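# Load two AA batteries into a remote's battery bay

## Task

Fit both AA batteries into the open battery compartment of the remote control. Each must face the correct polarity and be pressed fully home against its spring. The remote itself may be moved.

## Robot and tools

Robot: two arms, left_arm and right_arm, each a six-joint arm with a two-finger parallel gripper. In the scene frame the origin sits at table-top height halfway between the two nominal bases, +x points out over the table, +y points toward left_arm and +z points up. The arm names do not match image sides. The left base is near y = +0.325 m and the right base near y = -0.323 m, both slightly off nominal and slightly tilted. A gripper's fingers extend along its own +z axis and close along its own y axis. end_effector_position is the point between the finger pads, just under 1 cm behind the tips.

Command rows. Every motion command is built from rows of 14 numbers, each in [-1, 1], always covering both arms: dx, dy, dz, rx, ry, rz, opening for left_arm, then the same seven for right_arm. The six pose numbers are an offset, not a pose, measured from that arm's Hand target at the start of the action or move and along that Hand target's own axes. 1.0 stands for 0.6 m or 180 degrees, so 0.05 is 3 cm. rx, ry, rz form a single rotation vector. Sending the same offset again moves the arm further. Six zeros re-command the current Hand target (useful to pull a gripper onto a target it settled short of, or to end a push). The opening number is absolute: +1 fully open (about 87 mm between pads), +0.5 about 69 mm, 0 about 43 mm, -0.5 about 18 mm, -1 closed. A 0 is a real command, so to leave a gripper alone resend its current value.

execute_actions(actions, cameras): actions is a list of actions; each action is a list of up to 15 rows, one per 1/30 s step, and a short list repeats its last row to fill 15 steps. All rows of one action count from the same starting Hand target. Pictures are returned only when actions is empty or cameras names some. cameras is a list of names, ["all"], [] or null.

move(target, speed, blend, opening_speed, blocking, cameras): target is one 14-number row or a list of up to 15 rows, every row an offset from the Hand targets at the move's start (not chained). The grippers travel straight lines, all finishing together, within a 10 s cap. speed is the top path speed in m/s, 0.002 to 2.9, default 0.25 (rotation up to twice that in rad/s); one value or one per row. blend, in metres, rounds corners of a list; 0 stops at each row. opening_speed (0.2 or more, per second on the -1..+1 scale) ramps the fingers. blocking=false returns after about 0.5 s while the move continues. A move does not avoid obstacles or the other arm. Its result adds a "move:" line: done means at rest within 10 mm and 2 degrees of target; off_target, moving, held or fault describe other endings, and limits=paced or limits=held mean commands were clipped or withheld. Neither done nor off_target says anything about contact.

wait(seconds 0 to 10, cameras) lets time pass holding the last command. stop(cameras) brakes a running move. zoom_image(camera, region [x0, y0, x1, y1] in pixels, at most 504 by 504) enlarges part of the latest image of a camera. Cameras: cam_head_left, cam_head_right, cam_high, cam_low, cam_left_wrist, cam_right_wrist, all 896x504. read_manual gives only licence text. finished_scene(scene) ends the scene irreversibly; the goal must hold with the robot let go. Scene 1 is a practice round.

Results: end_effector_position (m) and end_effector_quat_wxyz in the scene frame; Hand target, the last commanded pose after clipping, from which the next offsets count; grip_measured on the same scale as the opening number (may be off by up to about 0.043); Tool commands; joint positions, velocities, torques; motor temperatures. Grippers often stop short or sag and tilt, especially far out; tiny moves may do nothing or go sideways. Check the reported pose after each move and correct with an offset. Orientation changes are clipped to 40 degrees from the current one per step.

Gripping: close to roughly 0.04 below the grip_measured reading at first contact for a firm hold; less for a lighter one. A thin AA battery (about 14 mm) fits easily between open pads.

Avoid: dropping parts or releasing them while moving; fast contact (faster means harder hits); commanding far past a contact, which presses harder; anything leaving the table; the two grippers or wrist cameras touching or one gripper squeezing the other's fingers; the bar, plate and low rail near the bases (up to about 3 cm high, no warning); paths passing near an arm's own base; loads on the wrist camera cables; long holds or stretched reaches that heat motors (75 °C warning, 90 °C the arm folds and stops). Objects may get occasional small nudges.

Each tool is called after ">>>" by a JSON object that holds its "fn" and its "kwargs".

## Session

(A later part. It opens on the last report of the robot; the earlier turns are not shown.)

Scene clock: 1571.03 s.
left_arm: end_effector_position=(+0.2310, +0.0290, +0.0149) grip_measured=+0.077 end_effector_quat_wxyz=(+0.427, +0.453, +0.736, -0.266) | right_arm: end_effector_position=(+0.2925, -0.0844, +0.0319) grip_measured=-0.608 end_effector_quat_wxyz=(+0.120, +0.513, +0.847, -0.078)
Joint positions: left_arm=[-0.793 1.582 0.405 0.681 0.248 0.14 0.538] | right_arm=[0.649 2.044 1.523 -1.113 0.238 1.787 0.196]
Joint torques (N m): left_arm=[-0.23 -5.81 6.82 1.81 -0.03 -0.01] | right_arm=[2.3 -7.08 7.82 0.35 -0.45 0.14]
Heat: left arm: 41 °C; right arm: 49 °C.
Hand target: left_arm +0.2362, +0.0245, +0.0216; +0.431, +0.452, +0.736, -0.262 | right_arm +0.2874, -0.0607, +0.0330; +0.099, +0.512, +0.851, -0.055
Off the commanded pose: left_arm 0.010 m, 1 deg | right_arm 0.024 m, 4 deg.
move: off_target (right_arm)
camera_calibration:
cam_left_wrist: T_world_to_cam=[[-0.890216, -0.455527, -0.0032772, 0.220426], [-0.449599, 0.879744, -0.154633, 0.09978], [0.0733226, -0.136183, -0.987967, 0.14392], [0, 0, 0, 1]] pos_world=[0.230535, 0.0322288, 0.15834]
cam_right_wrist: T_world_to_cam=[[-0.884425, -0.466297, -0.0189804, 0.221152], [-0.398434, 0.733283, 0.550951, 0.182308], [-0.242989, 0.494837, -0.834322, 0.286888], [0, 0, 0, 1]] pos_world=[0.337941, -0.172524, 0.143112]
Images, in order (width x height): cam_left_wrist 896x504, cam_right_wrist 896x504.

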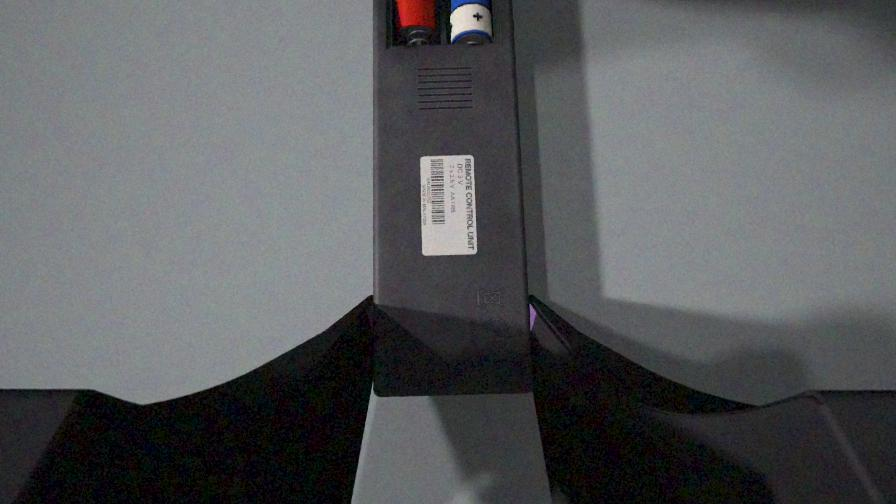

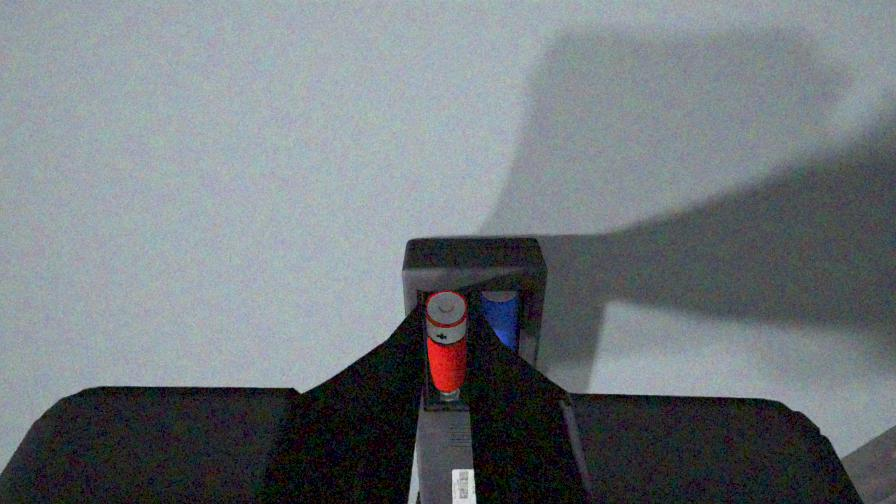

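>>> {"fn": "move", "kwargs": {"target": [-0.0034,0,0.0058,0,0,0,0.03,0.0195,-0.0007,-0.0045,0,0.03,0,-0.68], "speed": 0.05, "cameras": ["cam_right_wrist","cam_left_wrist"]}}

>>> {"fn": "zoom_image", "kwargs": {"camera": "cam_left_wrist", "region": [360, 0, 540, 90]}}

>>> {"fn": "zoom_image", "kwargs": {"camera": "cam_right_wrist", "region": [340, 220, 560, 440]}}

Scene clock: 1596.23 s.
left_arm: end_effector_position=(+0.2316, +0.0284, +0.0152) grip_measured=+0.077 end_effector_quat_wxyz=(+0.426, +0.453, +0.737, -0.266) | right_arm: end_effector_position=(+0.2920, -0.0838, +0.0319) grip_measured=-0.608 end_effector_quat_wxyz=(+0.118, +0.513, +0.847, -0.077)
Joint positions: left_arm=[-0.793 1.582 0.411 0.672 0.248 0.14 0.538] | right_arm=[0.649 2.044 1.523 -1.113 0.233 1.787 0.196]
Joint torques (N m): left_arm=[-0.29 -4.72 7.64 1.89 -0.09 -0.03] | right_arm=[1.31 -7.97 6.48 0.59 -1.41 -0.02]
Heat: left arm: 40 °C; right arm: 49 °C.
Hand target: left_arm +0.2381, +0.0209, +0.0216; +0.431, +0.452, +0.736, -0.262 | right_arm +0.2814, -0.0502, +0.0330; +0.059, +0.514, +0.855, -0.031
Off the commanded pose: left_arm 0.012 m, 1 deg | right_arm 0.035 m, 9 deg.
move: off_target (left_arm, right_arm)
camera_calibration:
cam_left_wrist: T_world_to_cam=[[-0.890215, -0.455534, -0.00257393, 0.220617], [-0.449892, 0.880047, -0.152034, 0.100634], [0.071522, -0.134185, -0.988372, 0.144552], [0, 0, 0, 1]] pos_world=[0.231332, 0.0313326, 0.158738]
cam_right_wrist: T_world_to_cam=[[-0.884611, -0.465978, -0.0181292, 0.221057], [-0.396733, 0.731587, 0.554422, 0.181002], [-0.245085, 0.49764, -0.832038, 0.287194], [0, 0, 0, 1]] pos_world=[0.337746, -0.17233, 0.142613]
Images, in order (width x height): cam_left_wrist 896x504, cam_right_wrist 896x504.

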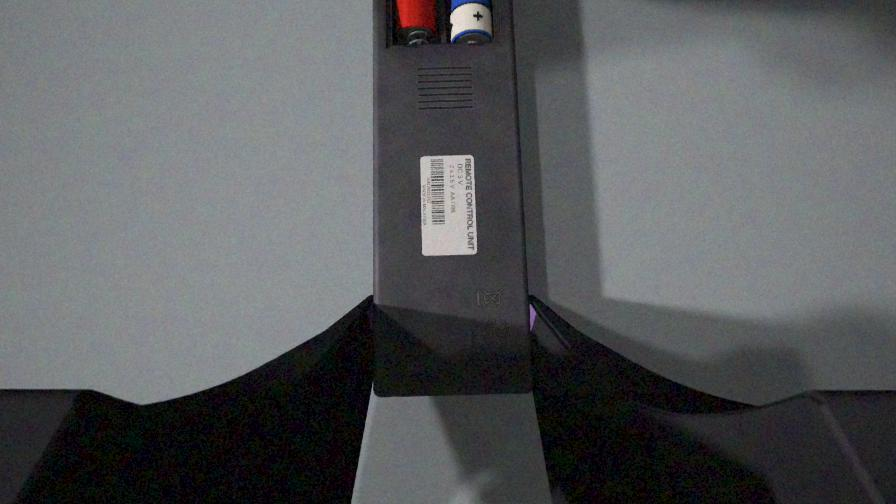

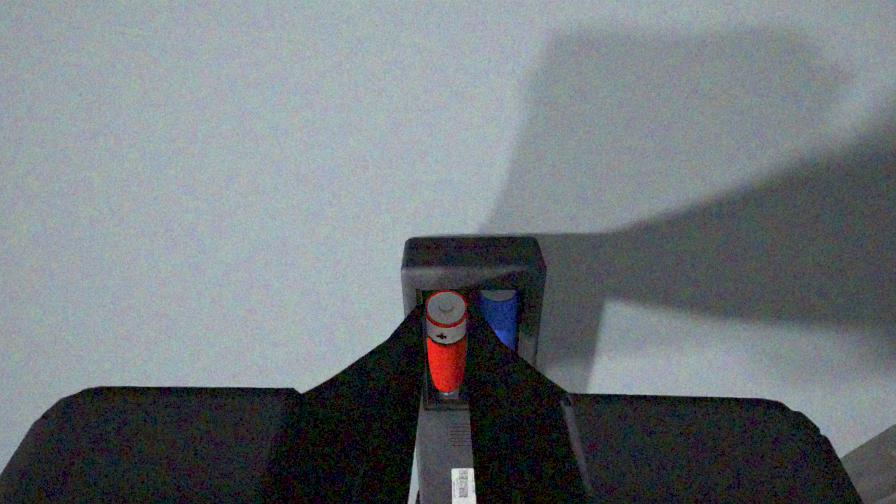

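Scaled by 2.800 from the camera's 896x504 image, which has a finer 1280x720 frame.

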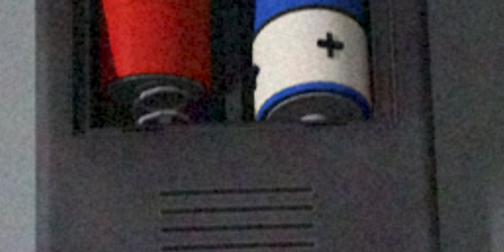

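Scaled by 2.291 from the camera's 896x504 image, which has a finer 1280x720 frame.

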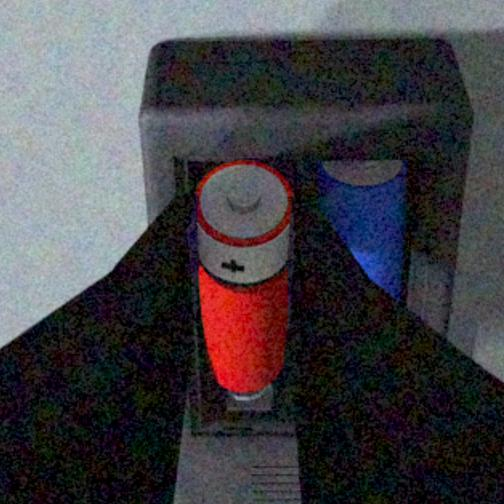

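>>> {"fn": "move", "kwargs": {"target": [-0.0025,0,0.0043,0,0,0,0.03,0.0243,0.004,-0.003,0,0.03,0,-0.68], "speed": 0.05, "cameras": ["cam_right_wrist","cam_left_wrist"]}}

>>> {"fn": "zoom_image", "kwargs": {"camera": "cam_left_wrist", "region": [360, 0, 540, 90]}}

>>> {"fn": "zoom_image", "kwargs": {"camera": "cam_right_wrist", "region": [340, 220, 560, 440]}}

Scene clock: 1614.80 s.
left_arm: end_effector_position=(+0.2319, +0.0280, +0.0153) grip_measured=+0.077 end_effector_quat_wxyz=(+0.424, +0.453, +0.738, -0.266) | right_arm: end_effector_position=(+0.2905, -0.0818, +0.0319) grip_measured=-0.608 end_effector_quat_wxyz=(+0.097, +0.521, +0.845, -0.071)
Joint positions: left_arm=[-0.793 1.582 0.417 0.662 0.248 0.14 0.538] | right_arm=[0.636 2.044 1.523 -1.113 0.19 1.787 0.196]
Joint torques (N m): left_arm=[-0.46 -4.04 8.06 2 -0.11 -0.04] | right_arm=[1.85 -7.91 6.43 0.77 -1.96 -0.12]
Heat: left arm: 42 °C; right arm: 50 °C.
Hand target: left_arm +0.2394, +0.0183, +0.0217; +0.431, +0.452, +0.736, -0.262 | right_arm +0.2766, -0.0361, +0.0328; +0.019, +0.515, +0.857, -0.006
Off the commanded pose: left_arm 0.014 m, 1 deg | right_arm 0.048 m, 12 deg.
move: off_target (left_arm, right_arm)
camera_calibration:
cam_left_wrist: T_world_to_cam=[[-0.890233, -0.455504, -0.00134904, 0.220726], [-0.450323, 0.880546, -0.14781, 0.101207], [0.0685161, -0.130978, -0.989015, 0.145174], [0, 0, 0, 1]] pos_world=[0.232126, 0.0304386, 0.158836]
cam_right_wrist: T_world_to_cam=[[-0.892714, -0.450516, -0.00986315, 0.22391], [-0.369294, 0.718875, 0.588933, 0.168835], [-0.258233, 0.529391, -0.808122, 0.291473], [0, 0, 0, 1]] pos_world=[0.337505, -0.174799, 0.138322]
Images, in order (width x height): cam_left_wrist 896x504, cam_right_wrist 896x504.

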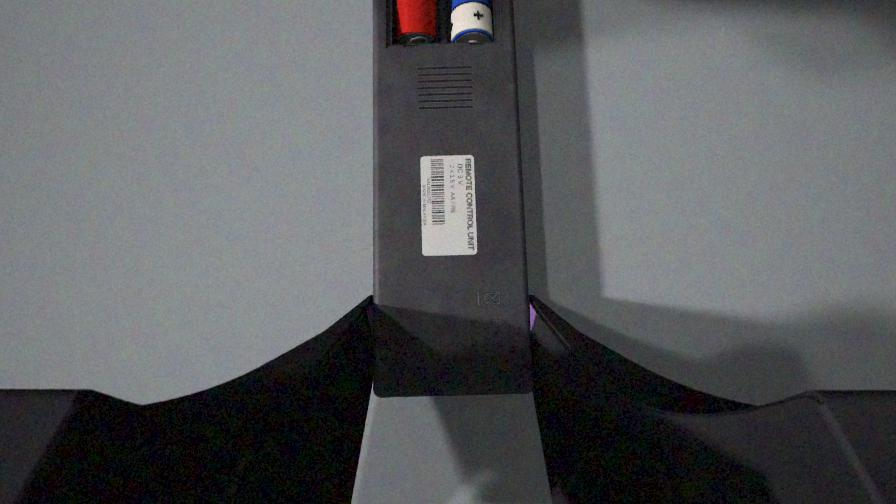

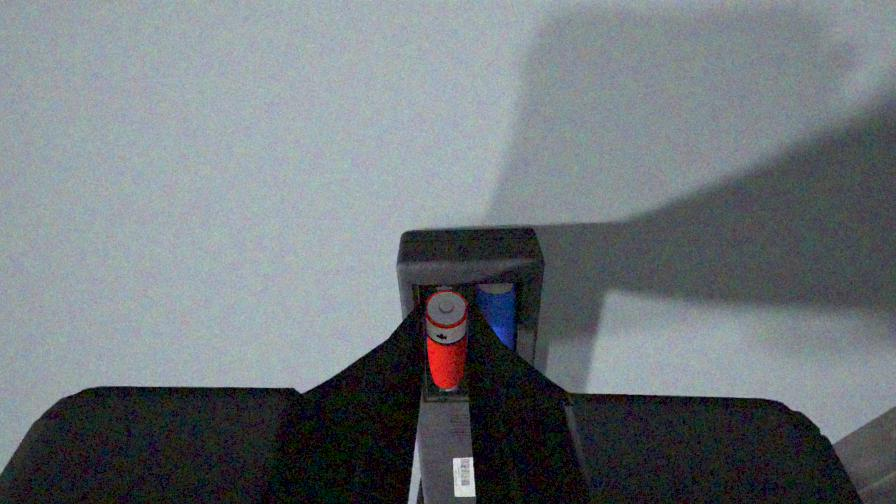

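Scaled by 2.800 from the camera's 896x504 image, which has a finer 1280x720 frame.

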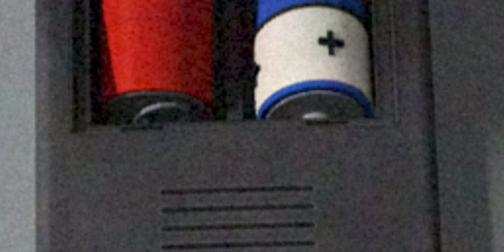

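Scaled by 2.291 from the camera's 896x504 image, which has a finer 1280x720 frame.

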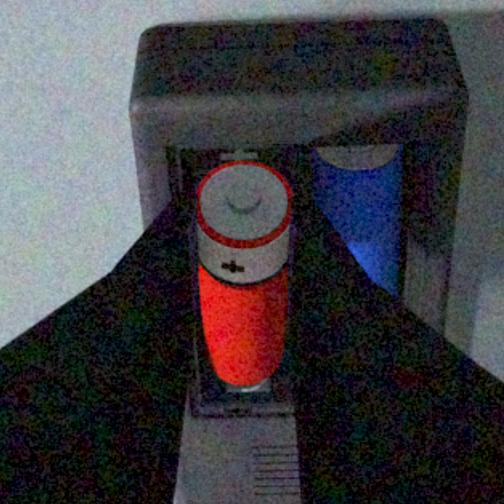

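>>> {"fn": "move", "kwargs": {"target": [0,0,0,0,0,0,0.03,0.002,0.0,0.025,0,0.02,0,-0.68], "speed": 0.05, "cameras": ["cam_right_wrist","cam_left_wrist"]}}

>>> {"fn": "zoom_image", "kwargs": {"camera": "cam_left_wrist", "region": [360, 0, 540, 90]}}

>>> {"fn": "zoom_image", "kwargs": {"camera": "cam_right_wrist", "region": [340, 220, 560, 440]}}

Scene clock: 1627.40 s.
left_arm: end_effector_position=(+0.2319, +0.0280, +0.0153) grip_measured=+0.077 end_effector_quat_wxyz=(+0.424, +0.453, +0.738, -0.266) | right_arm: end_effector_position=(+0.2911, -0.0816, +0.0294) grip_measured=-0.608 end_effector_quat_wxyz=(+0.070, +0.525, +0.846, -0.058)
Joint positions: left_arm=[-0.793 1.582 0.417 0.662 0.248 0.14 0.538] | right_arm=[0.606 2.042 1.508 -1.089 0.132 1.761 0.196]
Joint torques (N m): left_arm=[-0.5 -4.11 8.03 1.99 -0.11 -0.05] | right_arm=[2.18 -6.84 3.18 1.21 -2.01 -0.11]
Motor temperatures (°C): left_arm=[27 37 42 40 26 27 32] | right_arm=[26 50 39 31 31 29 29]
Heat: left arm: 42 °C; right arm: 50 °C.
Hand target: left_arm +0.2394, +0.0183, +0.0217; +0.431, +0.452, +0.736, -0.262 | right_arm +0.2765, -0.0355, +0.0178; -0.008, +0.515, +0.857, +0.010
Off the commanded pose: left_arm 0.014 m, 1 deg | right_arm 0.050 m, 12 deg.
move: off_target (left_arm, right_arm)
camera_calibration:
cam_left_wrist: T_world_to_cam=[[-0.890233, -0.455504, -0.00134904, 0.220726], [-0.450323, 0.880546, -0.14781, 0.101207], [0.0685161, -0.130978, -0.989015, 0.145174], [0, 0, 0, 1]] pos_world=[0.232126, 0.0304386, 0.158836]
cam_right_wrist: T_world_to_cam=[[-0.895899, -0.444234, -0.00452572, 0.225919], [-0.345186, 0.689661, 0.636564, 0.159553], [-0.279662, 0.571859, -0.771211, 0.298199], [0, 0, 0, 1]] pos_world=[0.340871, -0.180204, 0.129431]
Images, in order (width x height): cam_left_wrist 896x504, cam_right_wrist 896x504.

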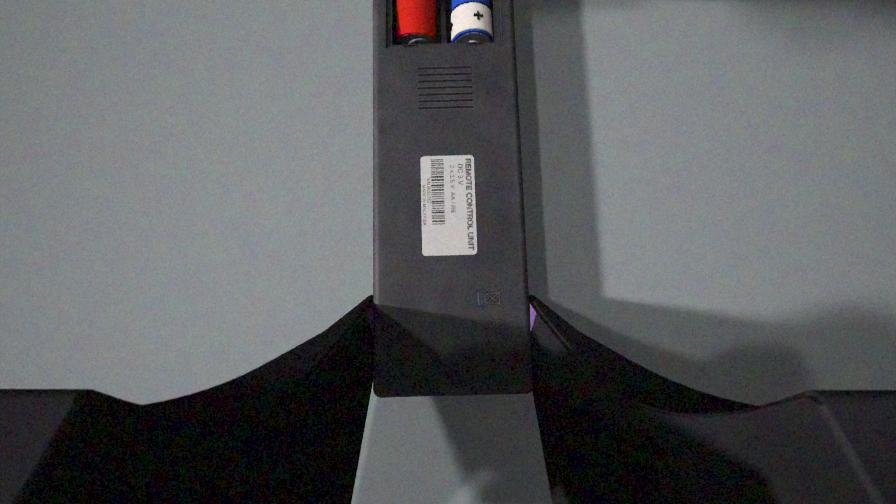

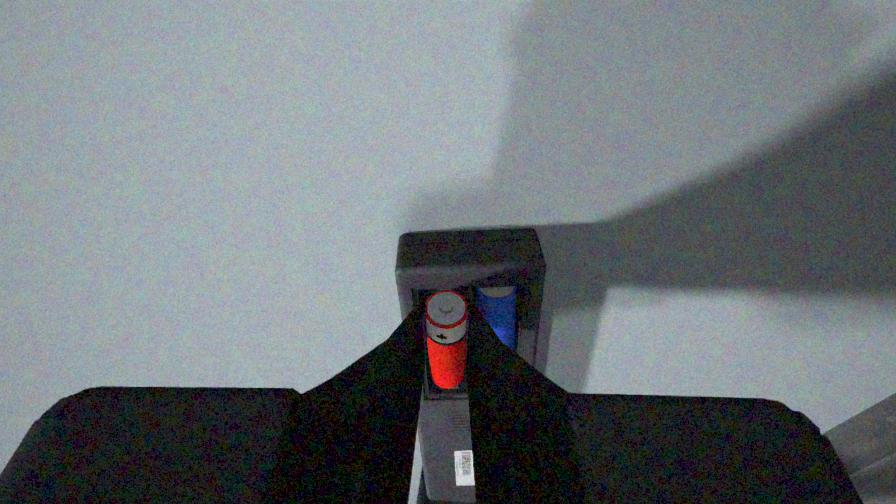

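Scaled by 2.800 from the camera's 896x504 image, which has a finer 1280x720 frame.

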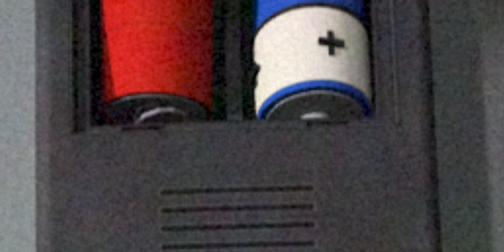

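Scaled by 2.291 from the camera's 896x504 image, which has a finer 1280x720 frame.

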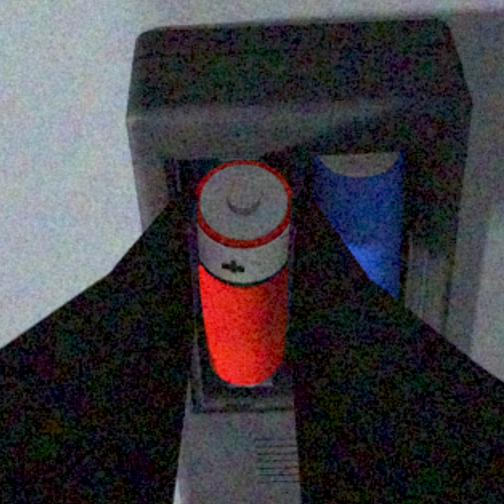

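>>> {"fn": "move", "kwargs": {"target": [0,0,0,0,0,0,0.03,0.006,0.002,0.02,0,0.02,0,-0.68], "speed": 0.05, "cameras": ["cam_right_wrist","cam_left_wrist"]}}

>>> {"fn": "zoom_image", "kwargs": {"camera": "cam_left_wrist", "region": [360, 0, 540, 90]}}

>>> {"fn": "zoom_image", "kwargs": {"camera": "cam_right_wrist", "region": [340, 220, 560, 440]}}

Scene clock: 1640.83 s.
left_arm: end_effector_position=(+0.2319, +0.0280, +0.0153) grip_measured=+0.077 end_effector_quat_wxyz=(+0.424, +0.453, +0.738, -0.266) | right_arm: end_effector_position=(+0.2909, -0.0815, +0.0286) grip_measured=-0.608 end_effector_quat_wxyz=(+0.050, +0.527, +0.847, -0.042)
Joint positions: left_arm=[-0.793 1.582 0.417 0.662 0.248 0.14 0.538] | right_arm=[0.583 2.03 1.482 -1.059 0.083 1.74 0.196]
Joint torques (N m): left_arm=[-0.44 -4.07 8.03 2.01 -0.09 -0.04] | right_arm=[2.74 -4.63 2.21 1.45 -2.16 -0.07]
Heat: left arm: 43 °C; right arm: 49 °C.
Hand target: left_arm +0.2394, +0.0183, +0.0217; +0.431, +0.452, +0.736, -0.262 | right_arm +0.2758, -0.0315, +0.0059; -0.035, +0.515, +0.856, +0.026
Off the commanded pose: left_arm 0.014 m, 1 deg | right_arm 0.057 m, 13 deg.
move: off_target (left_arm, right_arm)
camera_calibration:
cam_left_wrist: T_world_to_cam=[[-0.890233, -0.455504, -0.00134904, 0.220726], [-0.450323, 0.880546, -0.14781, 0.101207], [0.0685161, -0.130978, -0.989015, 0.145174], [0, 0, 0, 1]] pos_world=[0.232126, 0.0304386, 0.158836]
cam_right_wrist: T_world_to_cam=[[-0.897631, -0.440643, -0.00963306, 0.22666], [-0.330803, 0.659113, 0.675381, 0.152183], [-0.291252, 0.60943, -0.737406, 0.302863], [0, 0, 0, 1]] pos_world=[0.342009, -0.185004, 0.122734]
Images, in order (width x height): cam_left_wrist 896x504, cam_right_wrist 896x504.

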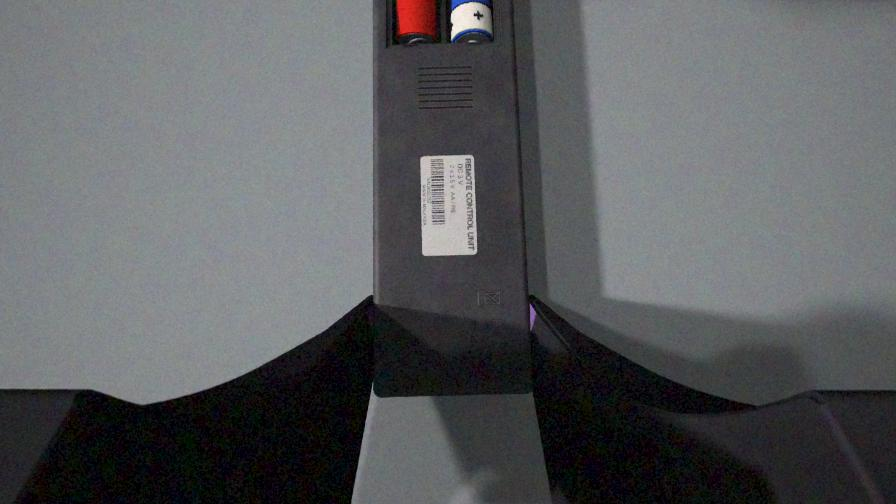

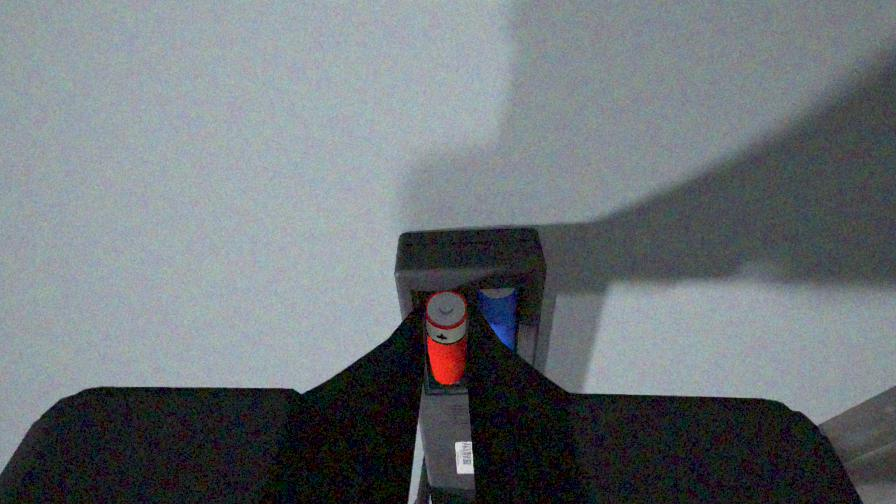

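Scaled by 2.800 from the camera's 896x504 image, which has a finer 1280x720 frame.

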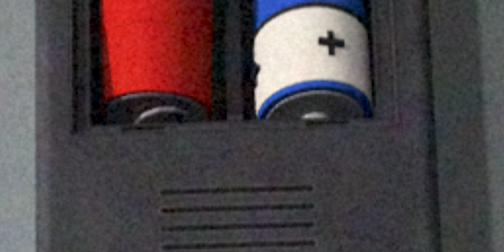

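Scaled by 2.291 from the camera's 896x504 image, which has a finer 1280x720 frame.

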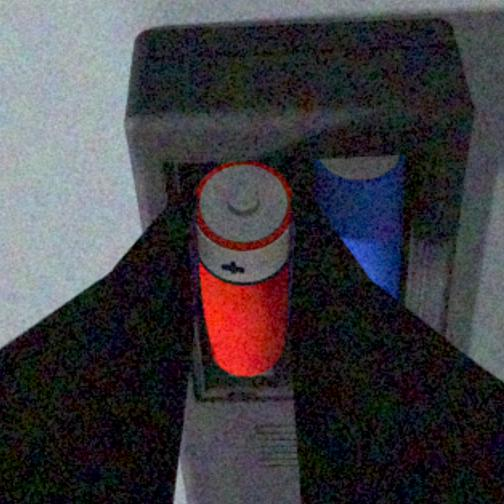

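>>> {"fn": "move", "kwargs": {"target": [0,0,0,0,0,0,0.03,0.03,0.002,0.006,0,0.03,0,-0.68], "speed": 0.05, "cameras": ["cam_right_wrist","cam_left_wrist"]}}

>>> {"fn": "zoom_image", "kwargs": {"camera": "cam_left_wrist", "region": [360, 0, 540, 90]}}

>>> {"fn": "zoom_image", "kwargs": {"camera": "cam_right_wrist", "region": [340, 220, 560, 440]}}

Scene clock: 1652.97 s.
left_arm: end_effector_position=(+0.2319, +0.0280, +0.0153) grip_measured=+0.077 end_effector_quat_wxyz=(+0.424, +0.453, +0.738, -0.266) | right_arm: end_effector_position=(+0.2905, -0.0813, +0.0281) grip_measured=-0.608 end_effector_quat_wxyz=(+0.040, +0.531, +0.846, -0.038)
Joint positions: left_arm=[-0.793 1.582 0.417 0.662 0.248 0.14 0.538] | right_arm=[0.574 2.03 1.477 -1.055 0.061 1.738 0.196]
Joint torques (N m): left_arm=[-0.51 -4.05 8.05 2 -0.1 -0.05] | right_arm=[3.78 -4.04 2.21 1.57 -2.88 -0.04]
Heat: left arm: 43 °C; right arm: 47 °C.
Hand target: left_arm +0.2394, +0.0183, +0.0217; +0.431, +0.452, +0.736, -0.262 | right_arm +0.2683, -0.0148, +0.0039; -0.075, +0.513, +0.854, +0.050
Off the commanded pose: left_arm 0.014 m, 1 deg | right_arm 0.074 m, 17 deg.
move: off_target (left_arm, right_arm)
camera_calibration:
cam_left_wrist: T_world_to_cam=[[-0.890233, -0.455504, -0.00134904, 0.220726], [-0.450323, 0.880546, -0.14781, 0.101207], [0.0685161, -0.130978, -0.989015, 0.145174], [0, 0, 0, 1]] pos_world=[0.232126, 0.0304386, 0.158836]
cam_right_wrist: T_world_to_cam=[[-0.901317, -0.433122, -0.00581382, 0.227963], [-0.316681, 0.649729, 0.691061, 0.146938], [-0.295536, 0.624706, -0.722773, 0.304315], [0, 0, 0, 1]] pos_world=[0.341936, -0.186841, 0.119733]
Images, in order (width x height): cam_left_wrist 896x504, cam_right_wrist 896x504.

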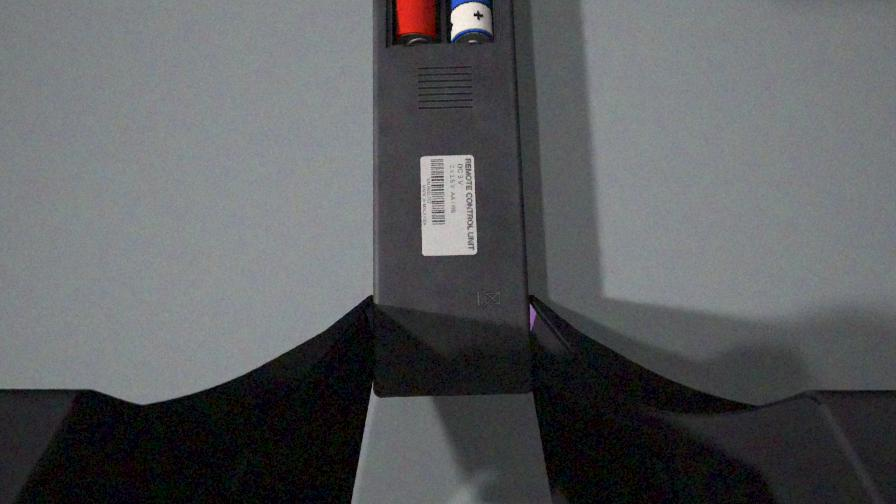

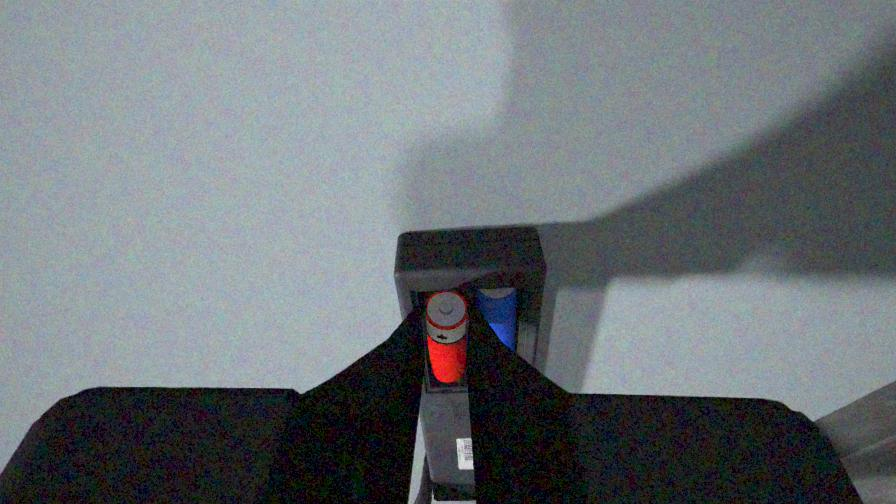

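Scaled by 2.800 from the camera's 896x504 image, which has a finer 1280x720 frame.

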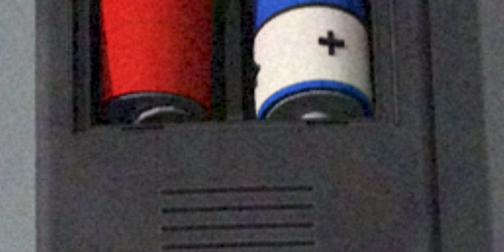

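Scaled by 2.291 from the camera's 896x504 image, which has a finer 1280x720 frame.

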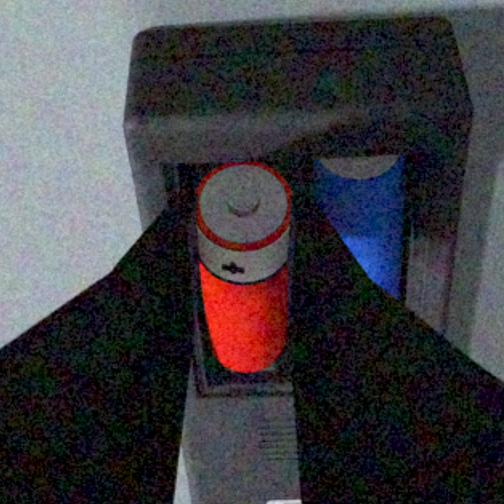

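>>> {"fn": "move", "kwargs": {"target": [0,0,0,0,0,0,0.03,-0.0857,-0.0093,-0.0717,0,-0.03,0,-0.68], "speed": 0.06, "cameras": ["cam_right_wrist","cam_left_wrist"]}}

>>> {"fn": "zoom_image", "kwargs": {"camera": "cam_left_wrist", "region": [360, 0, 540, 90]}}

>>> {"fn": "zoom_image", "kwargs": {"camera": "cam_right_wrist", "region": [340, 220, 560, 440]}}

Scene clock: 1680.17 s.
left_arm: end_effector_position=(+0.2326, +0.0273, +0.0158) grip_measured=+0.077 end_effector_quat_wxyz=(+0.423, +0.453, +0.738, -0.265) | right_arm: end_effector_position=(+0.2940, -0.0856, +0.0296) grip_measured=-0.608 end_effector_quat_wxyz=(-0.011, +0.522, +0.853, -0.010)
Joint positions: left_arm=[-0.793 1.582 0.423 0.654 0.248 0.14 0.538] | right_arm=[0.505 2.03 1.464 -1.031 -0.052 1.645 0.196]
Joint torques (N m): left_arm=[-0.5 -4.08 7.56 2.1 -0.1 -0.04] | right_arm=[0.28 -9.28 4.48 0.64 -0.85 -0.15]
Motor temperatures (°C): left_arm=[27 35 44 39 26 27 32] | right_arm=[27 44 37 35 37 28 29]
Heat: left arm: 44 °C; right arm: 44 °C.
Hand target: left_arm +0.2394, +0.0183, +0.0217; +0.431, +0.452, +0.736, -0.262 | right_arm +0.2905, -0.0690, +0.0369; -0.035, +0.515, +0.856, +0.026
Off the commanded pose: left_arm 0.013 m, 1 deg | right_arm 0.018 m, 5 deg.
move: off_target (left_arm, right_arm)
camera_calibration:
cam_left_wrist: T_world_to_cam=[[-0.890233, -0.455505, -0.000822225, 0.221033], [-0.450519, 0.880753, -0.145968, 0.102221], [0.0672133, -0.129575, -0.989289, 0.145794], [0, 0, 0, 1]] pos_world=[0.233024, 0.0295412, 0.159335]
cam_right_wrist: T_world_to_cam=[[-0.892646, -0.450758, -0.000371363, 0.225025], [-0.287995, 0.569689, 0.769749, 0.132112], [-0.346759, 0.68722, -0.638347, 0.327129], [0, 0, 0, 1]] pos_world=[0.35235, -0.19864, 0.107212]
Images, in order (width x height): cam_left_wrist 896x504, cam_right_wrist 896x504.

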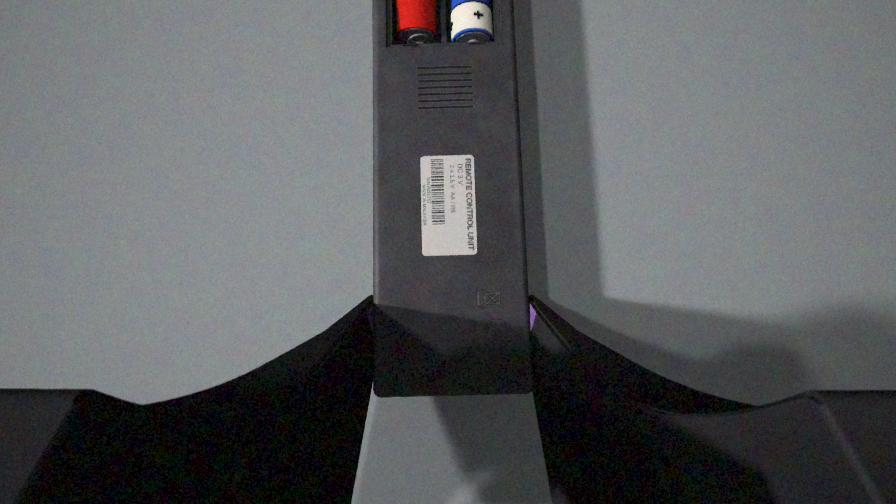

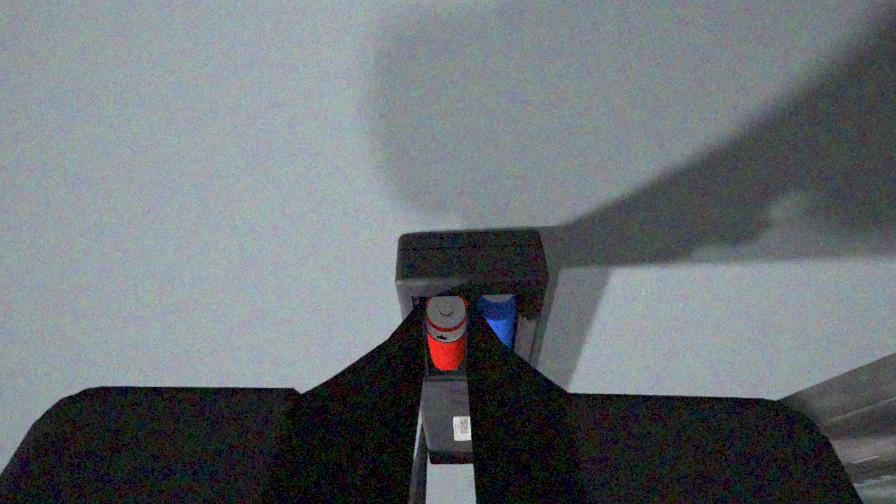

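Scaled by 2.800 from the camera's 896x504 image, which has a finer 1280x720 frame.

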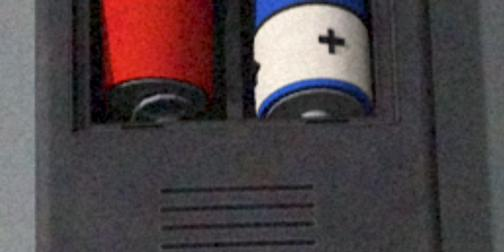

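Scaled by 2.291 from the camera's 896x504 image, which has a finer 1280x720 frame.

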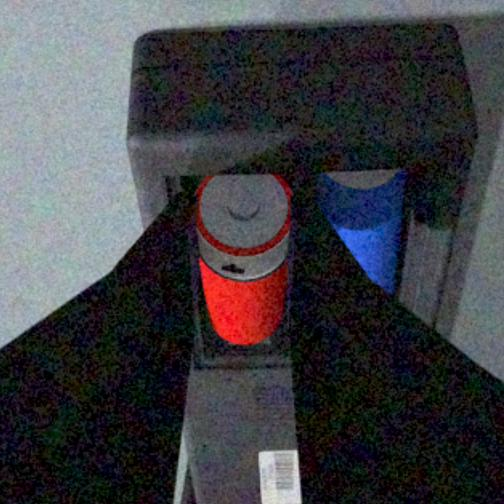

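>>> {"fn": "move", "kwargs": {"target": [[0,0,0,0,0,0,0.03,-0.0299,0.0011,-0.0026,0,0,0,-0.68],[0,0,0,0,0,0,0.03,-0.0299,0.0011,-0.0026,0,0,0,-0.52],[0,0,0,0,0,0,0.03,-0.0233,0.0018,-0.0773,0,0,0,-0.52]], "speed": 0.05, "opening_speed": 0.3, "cameras": ["cam_right_wrist","cam_left_wrist"]}}

>>> {"fn": "zoom_image", "kwargs": {"camera": "cam_left_wrist", "region": [360, 0, 540, 90]}}

>>> {"fn": "zoom_image", "kwargs": {"camera": "cam_right_wrist", "region": [340, 180, 560, 400]}}

Scene clock: 1700.27 s.
left_arm: end_effector_position=(+0.2326, +0.0257, +0.0157) grip_measured=+0.077 end_effector_quat_wxyz=(+0.422, +0.454, +0.738, -0.266) | right_arm: end_effector_position=(+0.2917, -0.0864, +0.0591) grip_measured=-0.520 end_effector_quat_wxyz=(-0.040, +0.512, +0.858, -0.001)
Joint positions: left_arm=[-0.796 1.587 0.429 0.651 0.247 0.14 0.538] | right_arm=[0.476 2.01 1.542 -1.145 -0.11 1.592 0.24]
Joint torques (N m): left_arm=[-0.44 -4.4 7.02 2.14 -0.1 -0.04] | right_arm=[-1.17 -10.91 8.49 0.11 -0.22 -0.13]
Heat: left arm: 44 °C; right arm: 46 °C.
Hand target: left_arm +0.2394, +0.0182, +0.0217; +0.431, +0.452, +0.736, -0.262 | right_arm +0.2995, -0.0846, +0.0819; -0.035, +0.515, +0.856, +0.026
Off the commanded pose: left_arm 0.012 m, 1 deg | right_arm 0.024 m, 3 deg.
move: off_target (left_arm, right_arm); target 2's new opening was sent with right_arm's hand 0.009 m and 3 deg from that target
camera_calibration:
cam_left_wrist: T_world_to_cam=[[-0.891332, -0.45335, -0.000721409, 0.220616], [-0.448501, 0.882029, -0.144471, 0.103048], [0.0661321, -0.128448, -0.989509, 0.145717], [0, 0, 0, 1]] pos_world=[0.233223, 0.0278417, 0.159234]
cam_right_wrist: T_world_to_cam=[[-0.882216, -0.470598, 0.0152464, 0.216992], [-0.267676, 0.527916, 0.806011, 0.0975634], [-0.387356, 0.706995, -0.591704, 0.356485], [0, 0, 0, 1]] pos_world=[0.355636, -0.201422, 0.128988]
Images, in order (width x height): cam_left_wrist 896x504, cam_right_wrist 896x504.

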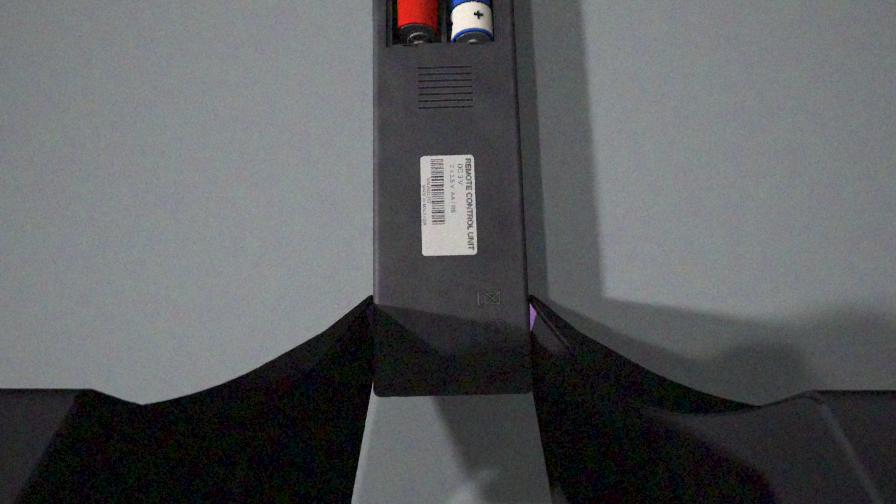

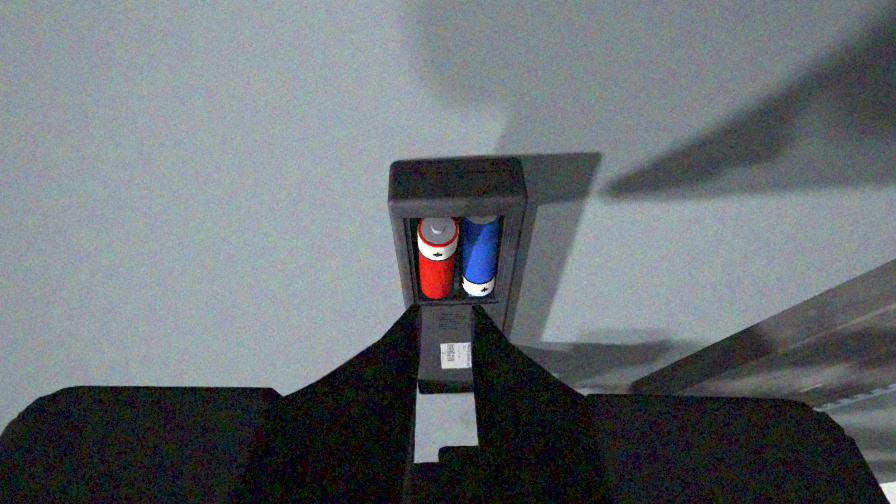

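Scaled by 2.800 from the camera's 896x504 image, which has a finer 1280x720 frame.

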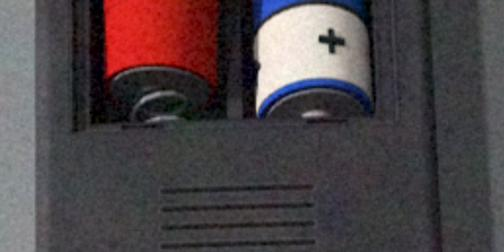

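Scaled by 2.291 from the camera's 896x504 image, which has a finer 1280x720 frame.

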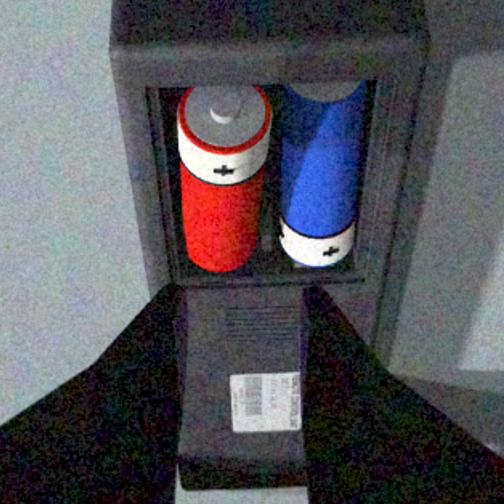

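>>> {"fn": "move", "kwargs": {"target": [0,0,0,0,0,0,0.03,-0.0055,0.0035,0.0645,0,-0.01,0,-0.78], "speed": 0.06, "opening_speed": 0.5, "cameras": ["cam_right_wrist","cam_left_wrist"]}}

>>> {"fn": "zoom_image", "kwargs": {"camera": "cam_right_wrist", "region": [340, 200, 560, 420]}}

Scene clock: 1723.63 s.
left_arm: end_effector_position=(+0.2326, +0.0257, +0.0157) grip_measured=+0.077 end_effector_quat_wxyz=(+0.422, +0.454, +0.738, -0.266) | right_arm: end_effector_position=(+0.2964, -0.0845, +0.0433) grip_measured=-0.780 end_effector_quat_wxyz=(-0.032, +0.511, +0.859, +0.012)
Joint positions: left_arm=[-0.796 1.587 0.429 0.651 0.247 0.14 0.538] | right_arm=[0.476 2.016 1.487 -1.052 -0.11 1.592 0.11]
Joint torques (N m): left_arm=[-0.49 -4.45 7.02 2.15 -0.09 -0.05] | right_arm=[0.44 -8.02 5.31 0.56 0.14 0.04]
Motor temperatures (°C): left_arm=[27 34 45 42 26 27 32] | right_arm=[26 53 38 32 32 28 28]
Heat: left arm: 45 °C; right arm: 53 °C.
Hand target: left_arm +0.2394, +0.0182, +0.0217; +0.431, +0.452, +0.736, -0.262 | right_arm +0.3017, -0.0834, +0.0431; -0.022, +0.515, +0.857, +0.018
Off the commanded pose: left_arm 0.012 m, 1 deg | right_arm 0.005 m, 1 deg.
move: off_target (left_arm)
camera_calibration:
cam_left_wrist: T_world_to_cam=[[-0.891332, -0.45335, -0.000721409, 0.220616], [-0.448501, 0.882029, -0.144471, 0.103048], [0.0661321, -0.128448, -0.989509, 0.145717], [0, 0, 0, 1]] pos_world=[0.233223, 0.0278417, 0.159234]
cam_right_wrist: T_world_to_cam=[[-0.881615, -0.471711, -0.0155973, 0.22334], [-0.289966, 0.515272, 0.806483, 0.116054], [-0.37239, 0.71553, -0.591051, 0.343807], [0, 0, 0, 1]] pos_world=[0.358583, -0.200452, 0.113095]
Images, in order (width x height): cam_left_wrist 896x504, cam_right_wrist 896x504.

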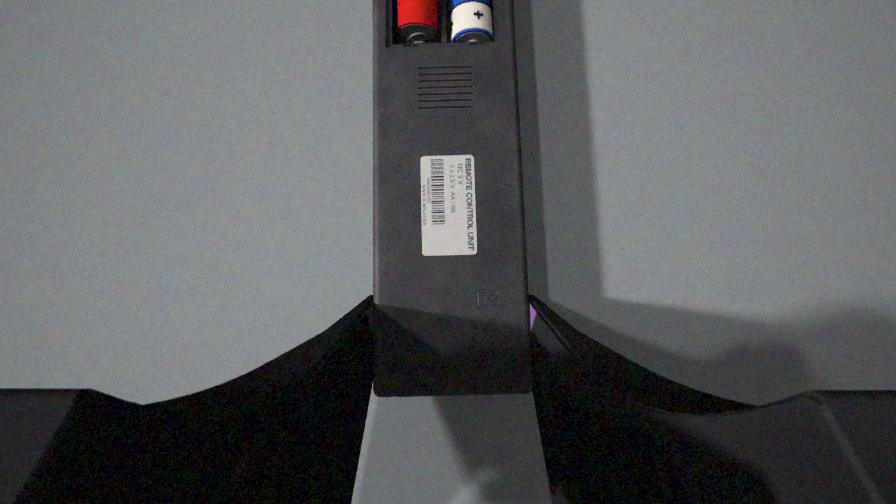

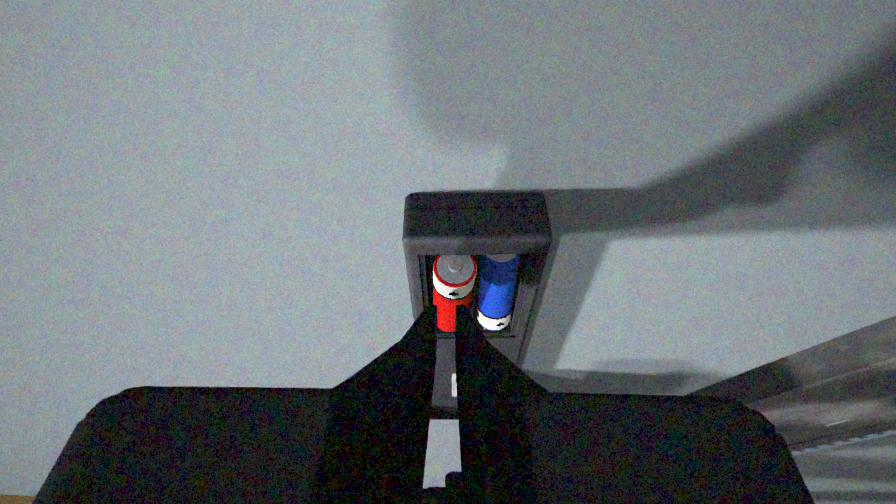

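Scaled by 2.291 from the camera's 896x504 image, which has a finer 1280x720 frame.

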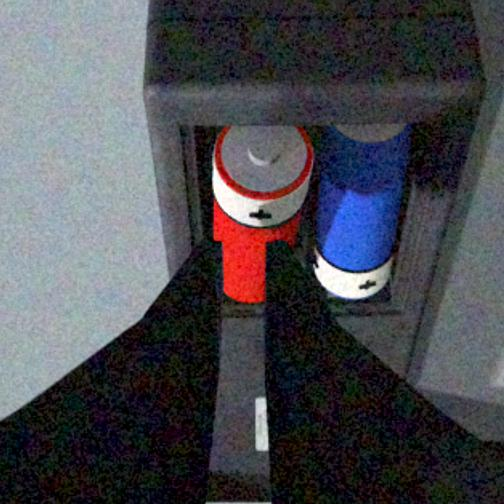

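>>> {"fn": "move", "kwargs": {"target": [0,0,0,0,0,0,0.03,0.0033,-0.0043,0.0187,0,0,0,-0.78], "speed": 0.05, "cameras": ["cam_right_wrist"]}}

>>> {"fn": "zoom_image", "kwargs": {"camera": "cam_right_wrist", "region": [340, 200, 560, 420]}}

Scene clock: 1739.13 s.
left_arm: end_effector_position=(+0.2327, +0.0257, +0.0156) grip_measured=+0.077 end_effector_quat_wxyz=(+0.423, +0.454, +0.738, -0.266) | right_arm: end_effector_position=(+0.2915, -0.0831, +0.0354) grip_measured=-0.780 end_effector_quat_wxyz=(-0.033, +0.508, +0.861, +0.011)
Joint positions: left_arm=[-0.796 1.587 0.429 0.651 0.246 0.14 0.538] | right_arm=[0.487 2.016 1.454 -1.022 -0.11 1.593 0.11]
Joint torques (N m): left_arm=[-0.4 -4.4 7.13 2.14 -0.09 -0.06] | right_arm=[0.35 -7.72 4.53 0.69 0.13 0.11]
Heat: left arm: 46 °C; right arm: 52 °C.
Hand target: left_arm +0.2394, +0.0182, +0.0217; +0.431, +0.452, +0.736, -0.262 | right_arm +0.2982, -0.0823, +0.0320; -0.022, +0.515, +0.857, +0.018
Off the commanded pose: left_arm 0.012 m, 1 deg | right_arm 0.008 m, 2 deg.
move: off_target (left_arm)
camera_calibration:
cam_right_wrist: T_world_to_cam=[[-0.877314, -0.479739, -0.0130728, 0.21757], [-0.292884, 0.51363, 0.806476, 0.120981], [-0.380184, 0.711361, -0.591122, 0.338202], [0, 0, 0, 1]] pos_world=[0.354889, -0.198346, 0.105195]
Images, in order (width x height): cam_right_wrist 896x504.

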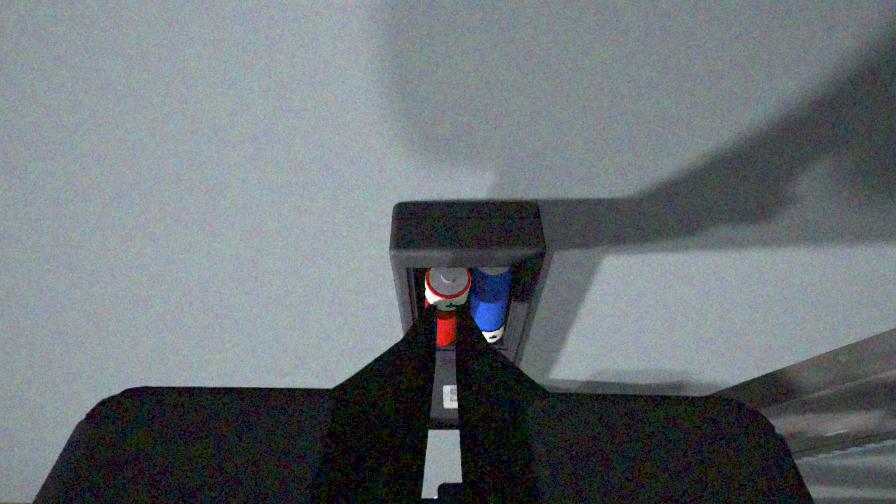

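Scaled by 2.291 from the camera's 896x504 image, which has a finer 1280x720 frame.

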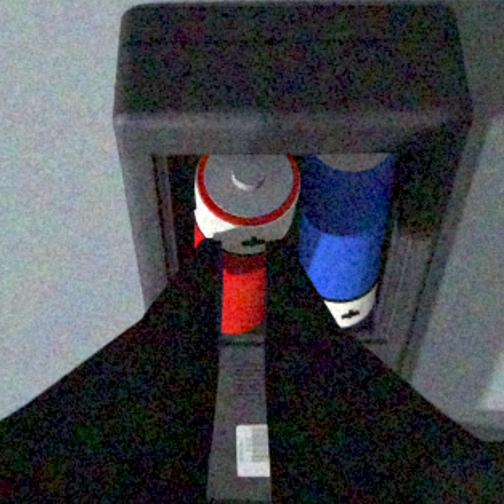

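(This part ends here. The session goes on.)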